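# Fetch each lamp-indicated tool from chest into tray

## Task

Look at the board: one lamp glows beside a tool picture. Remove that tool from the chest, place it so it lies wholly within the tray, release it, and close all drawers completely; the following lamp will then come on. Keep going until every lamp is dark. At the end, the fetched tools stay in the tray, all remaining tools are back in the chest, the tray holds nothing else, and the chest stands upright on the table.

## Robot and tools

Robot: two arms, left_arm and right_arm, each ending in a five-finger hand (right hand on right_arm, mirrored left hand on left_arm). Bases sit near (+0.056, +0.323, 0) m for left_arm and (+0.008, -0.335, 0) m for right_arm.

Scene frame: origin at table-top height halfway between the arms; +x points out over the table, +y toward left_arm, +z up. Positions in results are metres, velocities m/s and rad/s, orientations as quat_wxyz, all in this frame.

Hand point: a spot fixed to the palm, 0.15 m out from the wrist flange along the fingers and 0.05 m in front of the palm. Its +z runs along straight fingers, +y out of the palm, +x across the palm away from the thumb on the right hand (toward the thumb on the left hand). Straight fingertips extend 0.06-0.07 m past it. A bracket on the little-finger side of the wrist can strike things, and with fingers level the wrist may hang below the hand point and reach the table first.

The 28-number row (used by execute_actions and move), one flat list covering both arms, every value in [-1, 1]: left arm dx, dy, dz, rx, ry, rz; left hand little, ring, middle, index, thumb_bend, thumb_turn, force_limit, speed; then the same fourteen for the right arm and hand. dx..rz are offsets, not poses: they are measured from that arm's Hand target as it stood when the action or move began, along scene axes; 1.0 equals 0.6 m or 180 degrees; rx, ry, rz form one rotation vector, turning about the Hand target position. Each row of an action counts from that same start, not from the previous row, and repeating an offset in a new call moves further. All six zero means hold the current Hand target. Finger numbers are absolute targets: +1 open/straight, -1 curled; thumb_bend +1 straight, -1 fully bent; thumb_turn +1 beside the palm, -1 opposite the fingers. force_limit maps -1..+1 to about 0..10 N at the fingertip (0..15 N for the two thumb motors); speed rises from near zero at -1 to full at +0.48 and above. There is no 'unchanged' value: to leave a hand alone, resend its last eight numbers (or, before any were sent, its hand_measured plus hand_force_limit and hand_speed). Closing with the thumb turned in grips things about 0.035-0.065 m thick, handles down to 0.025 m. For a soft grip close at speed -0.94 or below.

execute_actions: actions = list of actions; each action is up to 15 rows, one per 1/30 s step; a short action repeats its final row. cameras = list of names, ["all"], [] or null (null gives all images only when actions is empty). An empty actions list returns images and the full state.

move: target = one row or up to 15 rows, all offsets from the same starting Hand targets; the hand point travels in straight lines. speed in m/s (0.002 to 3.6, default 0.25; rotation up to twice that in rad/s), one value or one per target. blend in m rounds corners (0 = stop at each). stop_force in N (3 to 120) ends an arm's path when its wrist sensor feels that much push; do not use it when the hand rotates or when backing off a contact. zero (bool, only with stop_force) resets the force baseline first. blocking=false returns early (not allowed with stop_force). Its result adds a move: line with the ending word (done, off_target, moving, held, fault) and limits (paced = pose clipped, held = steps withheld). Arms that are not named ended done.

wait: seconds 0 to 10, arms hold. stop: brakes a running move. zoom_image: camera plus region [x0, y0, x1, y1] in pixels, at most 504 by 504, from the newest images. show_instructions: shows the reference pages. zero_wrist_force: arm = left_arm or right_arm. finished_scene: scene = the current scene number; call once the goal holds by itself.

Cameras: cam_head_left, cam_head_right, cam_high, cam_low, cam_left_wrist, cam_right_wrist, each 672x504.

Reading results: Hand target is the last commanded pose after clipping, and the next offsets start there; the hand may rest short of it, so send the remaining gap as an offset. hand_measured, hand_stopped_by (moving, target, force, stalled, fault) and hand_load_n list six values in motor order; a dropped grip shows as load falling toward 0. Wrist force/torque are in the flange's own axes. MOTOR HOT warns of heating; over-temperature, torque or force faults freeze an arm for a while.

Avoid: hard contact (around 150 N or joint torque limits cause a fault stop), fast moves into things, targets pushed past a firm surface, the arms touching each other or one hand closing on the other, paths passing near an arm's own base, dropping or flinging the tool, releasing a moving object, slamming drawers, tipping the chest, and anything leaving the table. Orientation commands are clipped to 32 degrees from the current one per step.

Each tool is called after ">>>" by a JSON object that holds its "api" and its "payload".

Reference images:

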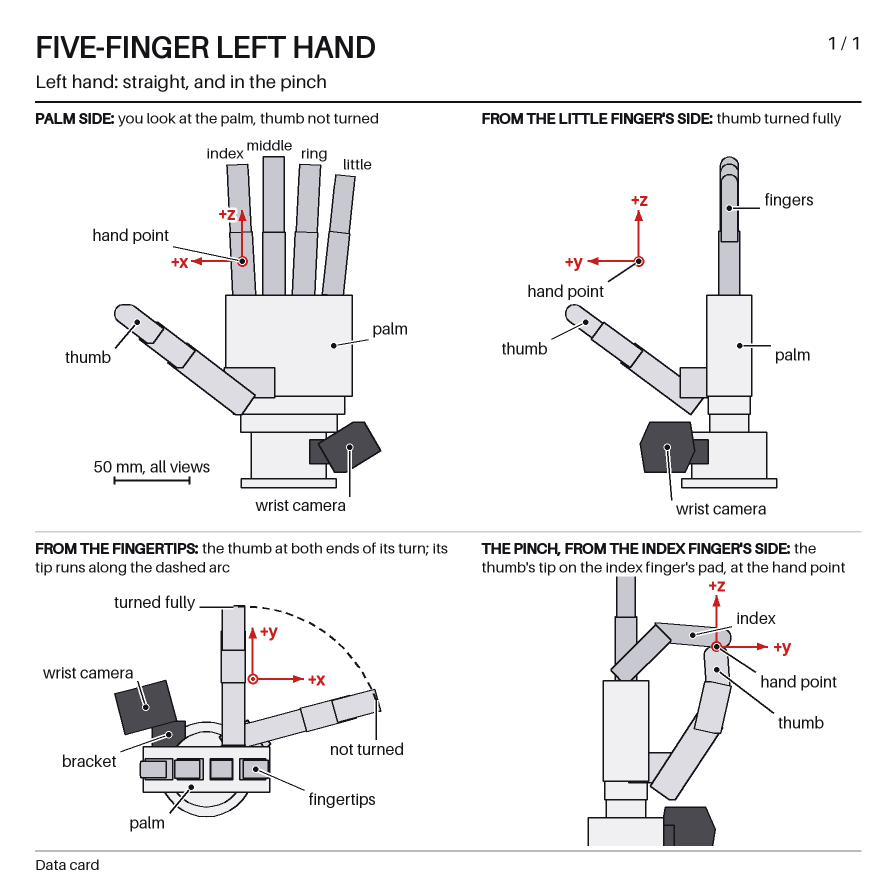

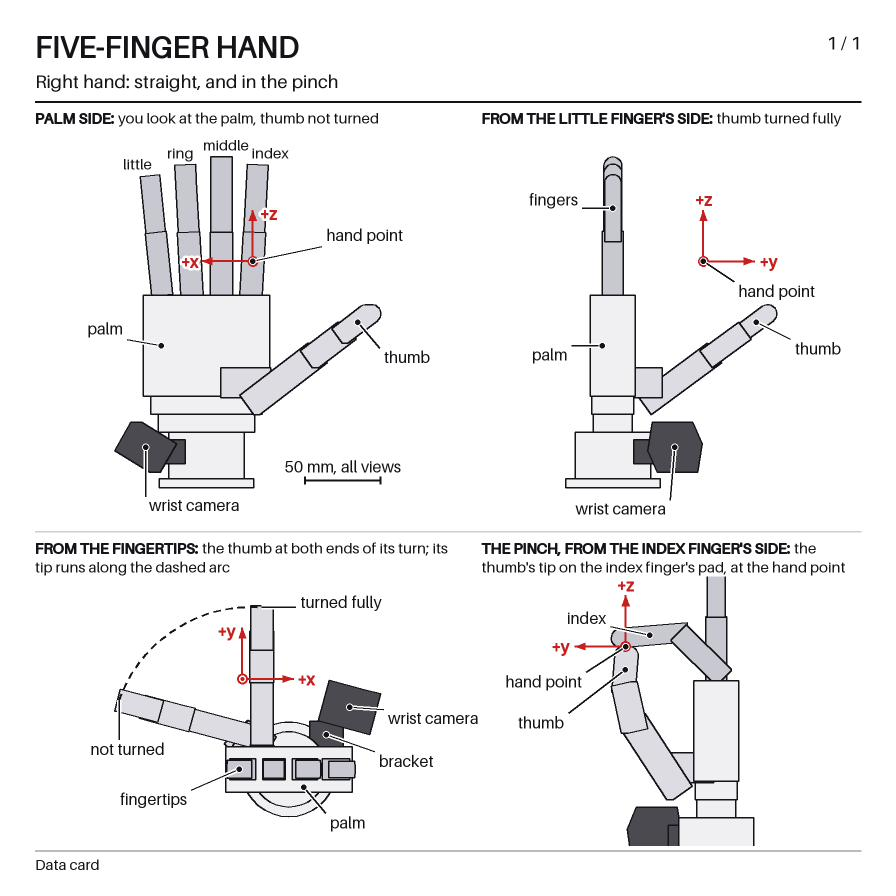

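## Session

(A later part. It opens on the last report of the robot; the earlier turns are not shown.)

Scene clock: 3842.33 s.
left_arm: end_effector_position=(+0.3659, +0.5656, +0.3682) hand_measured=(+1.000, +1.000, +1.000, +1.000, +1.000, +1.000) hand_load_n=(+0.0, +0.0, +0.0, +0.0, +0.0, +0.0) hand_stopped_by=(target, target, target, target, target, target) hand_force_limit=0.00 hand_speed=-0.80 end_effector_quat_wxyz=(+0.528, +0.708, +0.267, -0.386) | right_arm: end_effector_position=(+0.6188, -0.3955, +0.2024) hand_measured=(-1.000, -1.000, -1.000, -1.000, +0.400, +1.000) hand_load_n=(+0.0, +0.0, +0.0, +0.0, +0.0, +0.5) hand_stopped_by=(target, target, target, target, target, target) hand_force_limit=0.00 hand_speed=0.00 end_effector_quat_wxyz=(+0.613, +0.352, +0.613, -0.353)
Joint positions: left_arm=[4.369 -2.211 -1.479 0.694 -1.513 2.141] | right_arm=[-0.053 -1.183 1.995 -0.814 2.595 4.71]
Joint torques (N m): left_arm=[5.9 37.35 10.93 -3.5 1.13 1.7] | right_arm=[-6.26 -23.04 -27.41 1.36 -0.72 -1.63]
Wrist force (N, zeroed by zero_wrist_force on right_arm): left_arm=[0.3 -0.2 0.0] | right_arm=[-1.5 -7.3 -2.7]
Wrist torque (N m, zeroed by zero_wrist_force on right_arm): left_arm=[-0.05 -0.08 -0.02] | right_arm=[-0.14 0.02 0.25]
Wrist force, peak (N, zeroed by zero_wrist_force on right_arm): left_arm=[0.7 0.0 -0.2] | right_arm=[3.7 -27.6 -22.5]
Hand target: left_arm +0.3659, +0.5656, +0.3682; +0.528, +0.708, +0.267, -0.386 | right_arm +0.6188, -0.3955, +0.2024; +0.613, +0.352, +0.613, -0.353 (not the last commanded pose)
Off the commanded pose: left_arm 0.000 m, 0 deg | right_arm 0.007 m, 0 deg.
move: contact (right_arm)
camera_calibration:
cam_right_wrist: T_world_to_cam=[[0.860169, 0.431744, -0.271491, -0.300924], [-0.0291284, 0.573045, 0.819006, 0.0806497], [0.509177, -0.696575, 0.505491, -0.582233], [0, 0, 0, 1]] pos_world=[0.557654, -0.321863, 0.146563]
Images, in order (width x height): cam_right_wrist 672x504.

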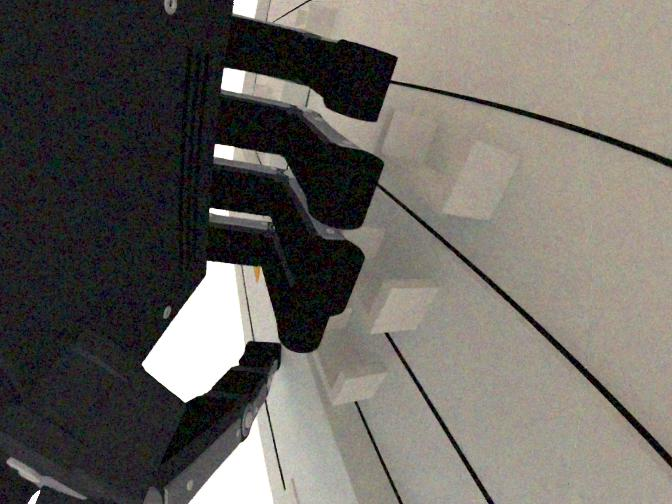

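>>> {"api": "move", "payload": {"target": [[0,0,0,0,0,0,1,1,1,1,1,1,0,-0.8, -0.115,-0.01,-0.02,0,0,0,-1,-1,-1,-1,0.4,1,0.0,0],[0,0,0,0,0,0,1,1,1,1,1,1,0,-0.8, -0.1245,0.0502,-0.0807,0,0,0,-1,-1,-1,0.35,0.4,-0.72,-0.2,-0.2]], "speed": 0.08}}

>>> {"api": "move", "payload": {"target": [0,0,0,0,0,0,1,1,1,1,1,1,0,-0.8, 0.0917,0.0083,0,0,0,0,-1,-1,-1,0.35,0.4,-0.72,-0.2,-0.2], "speed": 0.03, "stop_force": 5, "cameras": ["cam_right_wrist"]}}

Scene clock: 3860.43 s.
left_arm: end_effector_position=(+0.3659, +0.5656, +0.3682) hand_measured=(+1.000, +1.000, +1.000, +1.000, +1.000, +1.000) hand_load_n=(+0.0, +0.0, +0.0, +0.0, +0.0, +0.0) hand_stopped_by=(target, target, target, target, target, target) hand_force_limit=0.00 hand_speed=-0.80 end_effector_quat_wxyz=(+0.528, +0.708, +0.267, -0.386) | right_arm: end_effector_position=(+0.5441, -0.3654, +0.1540) hand_measured=(-1.000, -1.000, -1.000, +0.350, +0.400, -0.720) hand_load_n=(+0.0, +0.0, +0.0, +0.0, +0.0, -0.5) hand_stopped_by=(target, target, target, target, target, target) hand_force_limit=-0.20 hand_speed=-0.20 end_effector_quat_wxyz=(+0.613, +0.352, +0.613, -0.353)
Joint positions: left_arm=[4.369 -2.211 -1.479 0.694 -1.513 2.141] | right_arm=[0.026 -1.184 2.2 -1.018 2.674 4.709]
Joint torques (N m): left_arm=[4.36 36.24 10.3 -3.37 1.24 1.88] | right_arm=[-4.87 -25.66 2.17 1.59 0.49 -1.92]
Wrist force (N, zeroed by zero_wrist_force on right_arm): left_arm=[0.3 -0.2 -0.2] | right_arm=[-1.4 0.2 0.4]
Wrist torque (N m, zeroed by zero_wrist_force on right_arm): left_arm=[-0.03 -0.08 -0.03] | right_arm=[-0.02 0.17 -0.02]
Wrist force, peak (N, zeroed by zero_wrist_force on right_arm): left_arm=[0.6 0.2 -0.3] | right_arm=[-1.5 -7.3 -2.9]
Hand target: left_arm +0.3659, +0.5656, +0.3682; +0.528, +0.708, +0.267, -0.386 | right_arm +0.5441, -0.3654, +0.1540; +0.613, +0.352, +0.613, -0.353
Off the commanded pose: left_arm 0.000 m, 0 deg | right_arm 0.000 m, 0 deg.
move: done

Scene clock: 3863.17 s.
left_arm: end_effector_position=(+0.3659, +0.5656, +0.3682) hand_measured=(+1.000, +1.000, +1.000, +1.000, +1.000, +1.000) hand_load_n=(+0.0, +0.0, +0.0, +0.0, +0.0, +0.0) hand_stopped_by=(target, target, target, target, target, target) hand_force_limit=0.00 hand_speed=-0.80 end_effector_quat_wxyz=(+0.528, +0.708, +0.267, -0.386) | right_arm: end_effector_position=(+0.5945, -0.3608, +0.1540) hand_measured=(-1.000, -1.000, -1.000, +0.350, +0.400, -0.720) hand_load_n=(+0.0, +0.0, +0.0, +0.0, -1.5, +0.0) hand_stopped_by=(target, target, target, target, target, target) hand_force_limit=-0.20 hand_speed=-0.20 end_effector_quat_wxyz=(+0.613, +0.352, +0.613, -0.353)
Joint positions: left_arm=[4.369 -2.211 -1.479 0.694 -1.513 2.141] | right_arm=[0.03 -1.106 2.058 -0.954 2.678 4.709]
Joint torques (N m): left_arm=[5.24 34.87 9.8 -3.61 1.12 1.71] | right_arm=[-5.63 -24.86 -23.47 -0.63 -2.38 -1.16]
Wrist force (N, zeroed by zero_wrist_force on right_arm): left_arm=[0.2 0.2 -0.1] | right_arm=[-1.5 -2.1 -0.1]
Wrist torque (N m, zeroed by zero_wrist_force on right_arm): left_arm=[0.01 -0.07 -0.03] | right_arm=[-0.12 0.17 -0.02]
Wrist force, peak (N, zeroed by zero_wrist_force on right_arm): left_arm=[0.6 0.0 -0.1] | right_arm=[-2.2 -13.6 -13.0]
Hand target: left_arm +0.3659, +0.5656, +0.3682; +0.528, +0.708, +0.267, -0.386 | right_arm +0.5945, -0.3608, +0.1540; +0.613, +0.352, +0.613, -0.353 (not the last commanded pose)
Off the commanded pose: left_arm 0.000 m, 0 deg | right_arm 0.005 m, 0 deg.
move: contact (right_arm)
camera_calibration:
cam_right_wrist: T_world_to_cam=[[0.860212, 0.431692, -0.271437, -0.308187], [-0.0291412, 0.573041, 0.819009, 0.0997025], [0.509104, -0.696611, 0.505516, -0.521196], [0, 0, 0, 1]] pos_world=[0.533354, -0.287163, 0.0981626]
Images, in order (width x height): cam_right_wrist 672x504.

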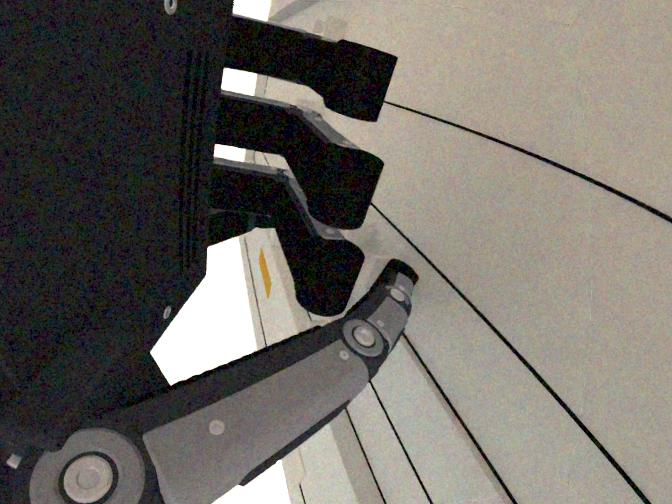

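>>> {"api": "move", "payload": {"target": [0,0,0,0,0,0,1,1,1,1,1,1,0,-0.8, -0.0028,-0.0028,0,0,0,0,-1,-1,-1,0.35,0.4,-0.72,-0.2,-0.5], "speed": 0.02}}

>>> {"api": "move", "payload": {"target": [0,0,0,0,0,0,1,1,1,1,1,1,0,-0.8, 0,0,0,0,0,0,-1,-1,-1,-0.5,0.4,-0.72,0.3,-0.75], "speed": 0.02}}

Scene clock: 3868.50 s.
left_arm: end_effector_position=(+0.3659, +0.5656, +0.3682) hand_measured=(+1.000, +1.000, +1.000, +1.000, +1.000, +1.000) hand_load_n=(+0.0, +0.5, +0.0, +0.0, +0.0, +0.0) hand_stopped_by=(target, target, target, target, target, target) hand_force_limit=0.00 hand_speed=-0.80 end_effector_quat_wxyz=(+0.528, +0.708, +0.267, -0.386) | right_arm: end_effector_position=(+0.5928, -0.3625, +0.1540) hand_measured=(-1.000, -1.000, -1.000, +0.350, +0.402, -0.720) hand_load_n=(+0.0, +0.0, +0.0, +0.0, +5.0, -0.5) hand_stopped_by=(target, target, target, target, target, target) hand_force_limit=-0.20 hand_speed=-0.50 end_effector_quat_wxyz=(+0.613, +0.352, +0.613, -0.353)
Joint positions: left_arm=[4.369 -2.211 -1.479 0.694 -1.513 2.141] | right_arm=[0.026 -1.109 2.065 -0.957 2.674 4.709]
Joint torques (N m): left_arm=[5.3 35.72 10.52 -3.66 1.08 1.78] | right_arm=[-5.88 -33.58 -7.95 -2.96 0.12 0.03]
Wrist force (N, zeroed by zero_wrist_force on right_arm): left_arm=[0.1 0.0 -0.1] | right_arm=[-1.2 3.2 -3.4]
Wrist torque (N m, zeroed by zero_wrist_force on right_arm): left_arm=[-0.02 -0.05 -0.03] | right_arm=[-0.05 0.17 -0.02]
Wrist force, peak (N, zeroed by zero_wrist_force on right_arm): left_arm=[0.6 0.0 0.1] | right_arm=[-1.2 3.2 -3.4]
Hand target: left_arm +0.3659, +0.5656, +0.3682; +0.528, +0.708, +0.267, -0.386 | right_arm +0.5928, -0.3625, +0.1540; +0.613, +0.352, +0.613, -0.353
Off the commanded pose: left_arm 0.000 m, 0 deg | right_arm 0.000 m, 0 deg.
move: done

Scene clock: 3869.30 s.
left_arm: end_effector_position=(+0.3659, +0.5656, +0.3682) hand_measured=(+1.000, +1.000, +1.000, +1.000, +1.000, +1.000) hand_load_n=(-0.5, +0.0, +0.0, +0.0, +0.0, +0.0) hand_stopped_by=(target, target, target, target, target, target) hand_force_limit=0.00 hand_speed=-0.80 end_effector_quat_wxyz=(+0.528, +0.708, +0.267, -0.386) | right_arm: end_effector_position=(+0.5928, -0.3625, +0.1540) hand_measured=(-1.000, -1.000, -1.000, -0.006, +0.402, -0.720) hand_load_n=(-0.5, +0.0, +0.0, +10.5, +6.0, -1.0) hand_stopped_by=(target, target, target, force, target, target) hand_force_limit=0.30 hand_speed=-0.75 end_effector_quat_wxyz=(+0.613, +0.352, +0.613, -0.353)
Joint positions: left_arm=[4.369 -2.211 -1.479 0.694 -1.513 2.141] | right_arm=[0.026 -1.109 2.065 -0.957 2.674 4.709]
Joint torques (N m): left_arm=[4.18 35.74 9.11 -3.68 1.01 1.78] | right_arm=[2.31 -24.84 -22.73 0.08 0.31 1.16]
Wrist force (N, zeroed by zero_wrist_force on right_arm): left_arm=[0.1 0.0 -0.2] | right_arm=[-1.3 -1.2 4.0]
Wrist torque (N m, zeroed by zero_wrist_force on right_arm): left_arm=[-0.01 -0.05 -0.04] | right_arm=[-0.12 0.18 -0.04]
Wrist force, peak (N, zeroed by zero_wrist_force on right_arm): left_arm=[0.5 0.1 0.1] | right_arm=[-1.3 -1.0 4.7]
Hand target: left_arm +0.3659, +0.5656, +0.3682; +0.528, +0.708, +0.267, -0.386 | right_arm +0.5928, -0.3625, +0.1540; +0.613, +0.352, +0.613, -0.353
Off the commanded pose: left_arm 0.000 m, 0 deg | right_arm 0.000 m, 0 deg.
move: done

Perfect. Pull.

>>> {"api": "move", "payload": {"target": [0,0,0,0,0,0,1,1,1,1,1,1,0,-0.8, -0.167,-0.015,0,0,0,0,-1,-1,-1,-0.5,0.4,-0.72,0.3,-0.75], "speed": 0.05, "stop_force": 15}}

>>> {"api": "move", "payload": {"target": [0,0,0,0,0,0,1,1,1,1,1,1,0,-0.8, -0.14,-0.0126,0,0,0,0,-1,-1,-1,-0.5,0.4,-0.72,0.3,-0.75], "speed": 0.05, "stop_force": 15, "cameras": ["cam_head_right"]}}

>>> {"api": "zoom_image", "payload": {"camera": "cam_head_right", "region": [390, 290, 500, 380]}}

Scene clock: 3879.17 s.
left_arm: end_effector_position=(+0.3659, +0.5656, +0.3682) hand_measured=(+1.000, +1.000, +1.000, +1.000, +1.000, +1.000) hand_load_n=(+0.0, +0.0, +0.0, +0.0, +0.0, +0.0) hand_stopped_by=(target, target, target, target, target, target) hand_force_limit=0.00 hand_speed=-0.80 end_effector_quat_wxyz=(+0.528, +0.708, +0.267, -0.386) | right_arm: end_effector_position=(+0.4926, -0.3715, +0.1540) hand_measured=(-1.000, -1.000, -1.000, -0.004, +0.400, -0.720) hand_load_n=(+0.0, +0.0, +0.0, +21.0, +0.0, +0.0) hand_stopped_by=(target, target, target, force, target, target) hand_force_limit=0.30 hand_speed=-0.75 end_effector_quat_wxyz=(+0.613, +0.352, +0.613, -0.353)
Joint positions: left_arm=[4.369 -2.211 -1.479 0.694 -1.513 2.141] | right_arm=[0.017 -1.266 2.342 -1.078 2.665 4.709]
Joint torques (N m): left_arm=[5.51 35.8 10.54 -3.68 1.27 1.87] | right_arm=[14.27 -17.2 -22.06 1.45 -3.27 -1.55]
Wrist force (N, zeroed by zero_wrist_force on right_arm): left_arm=[0.3 0.0 -0.1] | right_arm=[1.8 -10.1 20.0]
Wrist torque (N m, zeroed by zero_wrist_force on right_arm): left_arm=[-0.01 -0.07 -0.03] | right_arm=[0.06 0.24 -0.01]
Wrist force, peak (N, zeroed by zero_wrist_force on right_arm): left_arm=[0.5 0.4 -0.2] | right_arm=[1.8 -10.1 20.0]
Hand target: left_arm +0.3659, +0.5656, +0.3682; +0.528, +0.708, +0.267, -0.386 | right_arm +0.4926, -0.3715, +0.1540; +0.613, +0.352, +0.613, -0.353
Off the commanded pose: left_arm 0.000 m, 0 deg | right_arm 0.000 m, 0 deg.
move: done

Scene clock: 3881.70 s.
left_arm: end_effector_position=(+0.3659, +0.5656, +0.3682) hand_measured=(+1.000, +1.000, +1.000, +1.000, +1.000, +1.000) hand_load_n=(+0.0, +0.0, +0.0, +0.0, +0.0, +0.0) hand_stopped_by=(target, target, target, target, target, target) hand_force_limit=0.00 hand_speed=-0.80 end_effector_quat_wxyz=(+0.528, +0.708, +0.267, -0.386) | right_arm: end_effector_position=(+0.4086, -0.3791, +0.1540) hand_measured=(-1.000, -1.000, -1.000, +0.020, +0.400, -0.720) hand_load_n=(+0.0, +0.0, +0.0, +21.0, +0.0, +0.0) hand_stopped_by=(target, target, target, force, target, target) hand_force_limit=0.30 hand_speed=-0.75 end_effector_quat_wxyz=(+0.613, +0.352, +0.613, -0.353)
Joint positions: left_arm=[4.369 -2.211 -1.479 0.694 -1.513 2.141] | right_arm=[0.003 -1.406 2.562 -1.158 2.651 4.709]
Joint torques (N m): left_arm=[5.26 35.01 10.06 -3.61 1.19 1.65] | right_arm=[15.27 -10.75 -20.43 1.05 -2.63 -1.74]
Wrist force (N, zeroed by zero_wrist_force on right_arm): left_arm=[0.4 0.0 -0.1] | right_arm=[4.2 -9.6 19.7]
Wrist torque (N m, zeroed by zero_wrist_force on right_arm): left_arm=[-0.01 -0.09 -0.02] | right_arm=[0.16 0.26 0.01]
Wrist force, peak (N, zeroed by zero_wrist_force on right_arm): left_arm=[0.4 0.3 -0.3] | right_arm=[4.3 -9.9 20.0]
Hand target: left_arm +0.3659, +0.5656, +0.3682; +0.528, +0.708, +0.267, -0.386 | right_arm +0.4086, -0.3791, +0.1540; +0.613, +0.352, +0.613, -0.353
Off the commanded pose: left_arm 0.000 m, 0 deg | right_arm 0.000 m, 0 deg.
move: done
Images, in order (width x height): cam_head_right 672x504.

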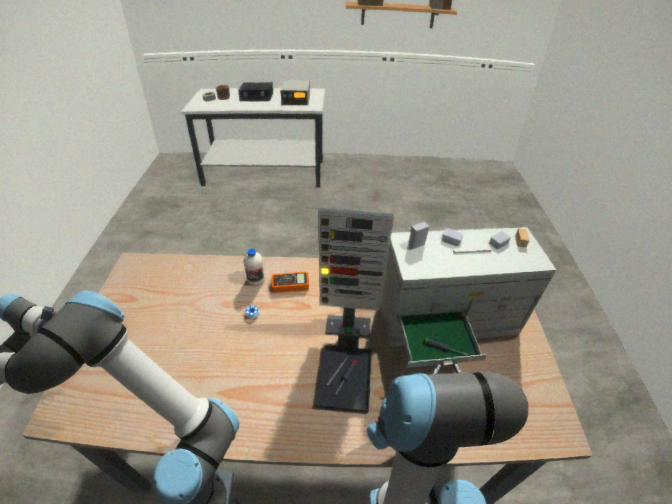

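Scaled by 4.582.

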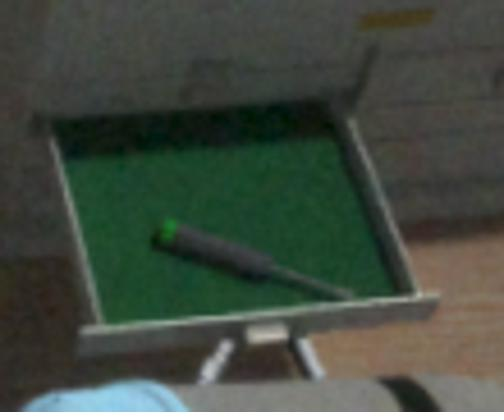

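>>> {"api": "move", "payload": {"target": [[0,0,0,0,0,0,1,1,1,1,1,1,0,-0.8, 0,0,0,0,0,0,-1,-1,-1,0.35,0.4,-0.72,0.3,0],[0,0,0,0,0,0,1,1,1,1,1,1,0,-0.8, -0.08,-0.0075,0,0,0,0,-1,-1,-1,0.35,0.4,-0.72,0.3,0],[0,0,0,0,0,0,1,1,1,1,1,1,0,-0.8, -0.085,-0.066,0.0333,0,0,0,-1,-1,-1,-1,0.4,1,0.0,0]], "speed": 0.08}}

>>> {"api": "move", "payload": {"target": [0,0,0,0,0,0,1,1,1,1,1,1,0,-0.8, 0.45,0.0405,0,0,0,0,-1,-1,-1,-1,0.4,1,0.0,0], "speed": 0.05, "stop_force": 12, "cameras": ["cam_right_wrist"]}}

Scene clock: 3894.73 s.
left_arm: end_effector_position=(+0.3659, +0.5656, +0.3682) hand_measured=(+1.000, +1.000, +1.000, +1.000, +1.000, +1.000) hand_load_n=(+0.0, +0.0, +0.0, +0.0, +0.5, +0.0) hand_stopped_by=(target, target, target, target, target, target) hand_force_limit=0.00 hand_speed=-0.80 end_effector_quat_wxyz=(+0.528, +0.708, +0.267, -0.386) | right_arm: end_effector_position=(+0.3576, -0.4187, +0.1739) hand_measured=(-1.000, -1.000, -1.000, -1.000, +0.400, +1.000) hand_load_n=(+0.0, +0.0, +0.0, +0.0, +0.0, +0.0) hand_stopped_by=(target, target, target, target, target, target) hand_force_limit=0.00 hand_speed=0.00 end_effector_quat_wxyz=(+0.613, +0.352, +0.613, -0.353)
Joint positions: left_arm=[4.369 -2.211 -1.479 0.694 -1.513 2.141] | right_arm=[-0.228 -1.669 2.732 -1.064 2.42 4.71]
Joint torques (N m): left_arm=[5.76 35.16 10.95 -3.85 1.26 1.65] | right_arm=[-4.34 -14.17 -16.36 -3.22 -1.06 -1.63]
Wrist force (N, zeroed by zero_wrist_force on right_arm): left_arm=[0.2 -0.1 -0.1] | right_arm=[-1.1 0.4 0.8]
Wrist torque (N m, zeroed by zero_wrist_force on right_arm): left_arm=[-0.02 -0.07 -0.03] | right_arm=[-0.02 0.12 -0.02]
Wrist force, peak (N, zeroed by zero_wrist_force on right_arm): left_arm=[0.5 -0.3 -0.2] | right_arm=[4.2 -9.9 20.1]
Hand target: left_arm +0.3659, +0.5656, +0.3682; +0.528, +0.708, +0.267, -0.386 | right_arm +0.3576, -0.4187, +0.1739; +0.613, +0.352, +0.613, -0.353
Off the commanded pose: left_arm 0.000 m, 0 deg | right_arm 0.000 m, 0 deg.
move: done

Scene clock: 3901.07 s.
left_arm: end_effector_position=(+0.3659, +0.5656, +0.3682) hand_measured=(+1.000, +1.000, +1.000, +1.000, +1.000, +1.000) hand_load_n=(+0.0, +0.0, +0.0, +0.0, +0.0, +0.0) hand_stopped_by=(target, target, target, target, target, target) hand_force_limit=0.00 hand_speed=-0.80 end_effector_quat_wxyz=(+0.528, +0.708, +0.267, -0.386) | right_arm: end_effector_position=(+0.6192, -0.3951, +0.1739) hand_measured=(-1.000, -1.000, -1.000, -1.000, +0.400, +1.000) hand_load_n=(+0.0, +0.5, +0.0, +0.0, +0.0, +0.5) hand_stopped_by=(target, target, target, target, target, target) hand_force_limit=0.00 hand_speed=0.00 end_effector_quat_wxyz=(+0.613, +0.352, +0.613, -0.353)
Joint positions: left_arm=[4.369 -2.211 -1.479 0.694 -1.513 2.141] | right_arm=[-0.052 -1.126 2.012 -0.887 2.596 4.709]
Joint torques (N m): left_arm=[5.44 35.94 10.25 -3.73 1.33 1.76] | right_arm=[-6.17 -24.56 -26.19 1.51 -0.6 -1.56]
Wrist force (N, zeroed by zero_wrist_force on right_arm): left_arm=[0.1 0.2 0.2] | right_arm=[0.0 -6.5 -2.2]
Wrist torque (N m, zeroed by zero_wrist_force on right_arm): left_arm=[0.00 -0.04 -0.05] | right_arm=[-0.11 -0.21 0.34]
Wrist force, peak (N, zeroed by zero_wrist_force on right_arm): left_arm=[0.4 -0.1 -0.5] | right_arm=[2.1 -24.6 -17.0]
Hand target: left_arm +0.3659, +0.5656, +0.3682; +0.528, +0.708, +0.267, -0.386 | right_arm +0.6192, -0.3951, +0.1739; +0.613, +0.352, +0.613, -0.353 (not the last commanded pose)
Off the commanded pose: left_arm 0.000 m, 0 deg | right_arm 0.008 m, 0 deg.
move: contact (right_arm)
camera_calibration:
cam_right_wrist: T_world_to_cam=[[0.86016, 0.431764, -0.271487, -0.309254], [-0.0292126, 0.573135, 0.81894, 0.10386], [0.509187, -0.696489, 0.505601, -0.567793], [0, 0, 0, 1]] pos_world=[0.558154, -0.321463, 0.118063]
Images, in order (width x height): cam_right_wrist 672x504.

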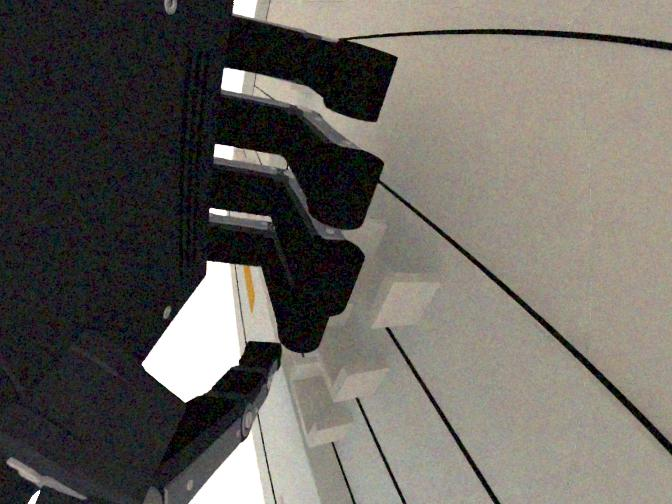

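>>> {"api": "move", "payload": {"target": [[0,0,0,0,0,0,1,1,1,1,1,1,0,-0.8, -0.12,-0.01,0.02,0,0,0,-1,-1,-1,-1,0.4,1,0.0,0],[0,0,0,0,0,0,1,1,1,1,1,1,0,-0.8, -0.09,-0.3592,0.07,0,0,0,-1,-1,-1,0.35,0.4,-0.72,-0.2,-0.2]], "speed": 0.1, "cameras": ["cam_right_wrist","cam_head_right"]}}

Scene clock: 3916.27 s.
left_arm: end_effector_position=(+0.3659, +0.5656, +0.3682) hand_measured=(+1.000, +1.000, +1.000, +1.000, +1.000, +1.000) hand_load_n=(+0.0, +0.0, +0.0, +0.0, +0.0, +0.0) hand_stopped_by=(target, target, target, target, target, target) hand_force_limit=0.00 hand_speed=-0.80 end_effector_quat_wxyz=(+0.528, +0.708, +0.267, -0.386) | right_arm: end_effector_position=(+0.5652, -0.6106, +0.2159) hand_measured=(-1.000, -1.000, -1.000, +0.350, +0.400, -0.720) hand_load_n=(+0.0, +0.0, +0.0, +0.0, +0.0, +0.0) hand_stopped_by=(target, target, target, target, target, target) hand_force_limit=-0.20 hand_speed=-0.20 end_effector_quat_wxyz=(+0.613, +0.352, +0.613, -0.353)
Joint positions: left_arm=[4.369 -2.211 -1.479 0.694 -1.513 2.141] | right_arm=[-0.616 -1.327 2.16 -0.834 2.032 4.71]
Joint torques (N m): left_arm=[5.33 34.47 9.53 -3.56 1.34 1.6] | right_arm=[-6.1 -32.34 -3.4 -3.56 -1.18 2.24]
Wrist force (N, zeroed by zero_wrist_force on right_arm): left_arm=[0.1 0.0 -0.1] | right_arm=[-0.6 0.4 1.3]
Wrist torque (N m, zeroed by zero_wrist_force on right_arm): left_arm=[-0.01 -0.05 -0.03] | right_arm=[-0.03 0.01 -0.04]
Wrist force, peak (N, zeroed by zero_wrist_force on right_arm): left_arm=[0.6 0.2 0.1] | right_arm=[-0.1 -6.9 -2.5]
Hand target: left_arm +0.3659, +0.5656, +0.3682; +0.528, +0.708, +0.267, -0.386 | right_arm +0.5652, -0.6106, +0.2159; +0.613, +0.352, +0.613, -0.353
Off the commanded pose: left_arm 0.000 m, 0 deg | right_arm 0.000 m, 0 deg.
move: done
camera_calibration:
cam_right_wrist: T_world_to_cam=[[0.86016, 0.431764, -0.271487, -0.158357], [-0.0292126, 0.573135, 0.81894, 0.191398], [0.509187, -0.696489, 0.505601, -0.711625], [0, 0, 0, 1]] pos_world=[0.504154, -0.536963, 0.160063]
Images, in order (width x height): cam_head_right 672x504, cam_right_wrist 672x504.

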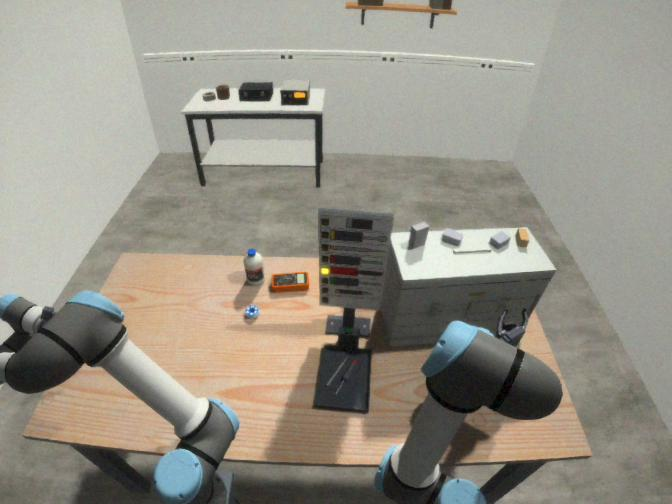

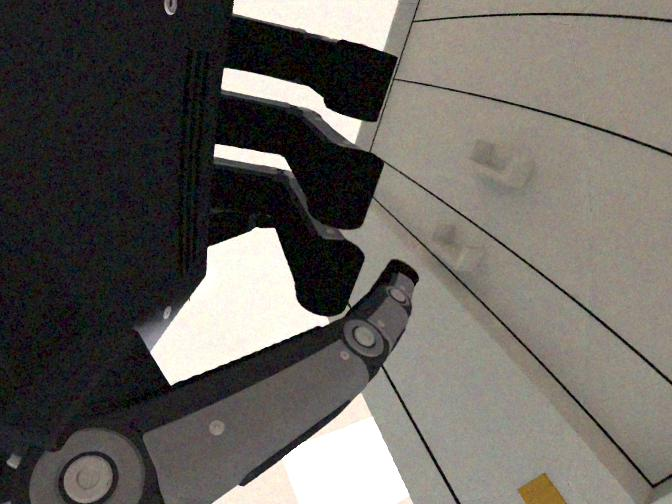

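>>> {"api": "move", "payload": {"target": [0,0,0,0,0,0,1,1,1,1,1,1,0,-0.8, 0.0983,0.0115,-0.003,0,0,0,-1,-1,-1,0.35,0.4,-0.72,-0.2,-0.2], "speed": 0.03, "stop_force": 5, "cameras": ["cam_right_wrist"]}}

Scene clock: 3936.07 s.
left_arm: end_effector_position=(+0.3659, +0.5656, +0.3682) hand_measured=(+1.000, +1.000, +1.000, +1.000, +1.000, +1.000) hand_load_n=(+0.0, +0.0, +0.0, +0.0, +0.0, +0.0) hand_stopped_by=(target, target, target, target, target, target) hand_force_limit=0.00 hand_speed=-0.80 end_effector_quat_wxyz=(+0.528, +0.708, +0.267, -0.386) | right_arm: end_effector_position=(+0.6213, -0.6041, +0.2142) hand_measured=(-1.000, -1.000, -1.000, +0.350, +0.398, -0.720) hand_load_n=(+0.0, +0.0, -0.5, +0.5, -2.0, +0.0) hand_stopped_by=(target, target, target, target, target, target) hand_force_limit=-0.20 hand_speed=-0.20 end_effector_quat_wxyz=(+0.613, +0.352, +0.613, -0.353)
Joint positions: left_arm=[4.369 -2.211 -1.479 0.694 -1.513 2.141] | right_arm=[-0.529 -1.219 2.008 -0.791 2.119 4.71]
Joint torques (N m): left_arm=[5.56 35.62 10.38 -3.65 1.06 1.73] | right_arm=[3.58 -22.81 -24.56 -3.49 0.13 -1.67]
Wrist force (N, zeroed by zero_wrist_force on right_arm): left_arm=[0.3 0.0 -0.1] | right_arm=[-0.8 -2.7 0.1]
Wrist torque (N m, zeroed by zero_wrist_force on right_arm): left_arm=[-0.01 -0.09 -0.03] | right_arm=[-0.15 0.04 -0.07]
Wrist force, peak (N, zeroed by zero_wrist_force on right_arm): left_arm=[0.5 0.3 -0.3] | right_arm=[-1.7 -15.1 -13.2]
Hand target: left_arm +0.3659, +0.5656, +0.3682; +0.528, +0.708, +0.267, -0.386 | right_arm +0.6213, -0.6041, +0.2142; +0.613, +0.352, +0.613, -0.353 (not the last commanded pose)
Off the commanded pose: left_arm 0.000 m, 0 deg | right_arm 0.003 m, 0 deg.
move: contact (right_arm)
camera_calibration:
cam_right_wrist: T_world_to_cam=[[0.86016, 0.431764, -0.271487, -0.209838], [-0.0292126, 0.573135, 0.81894, 0.190643], [0.509187, -0.696489, 0.505601, -0.734684], [0, 0, 0, 1]] pos_world=[0.560154, -0.530363, 0.158363]
Images, in order (width x height): cam_right_wrist 672x504.

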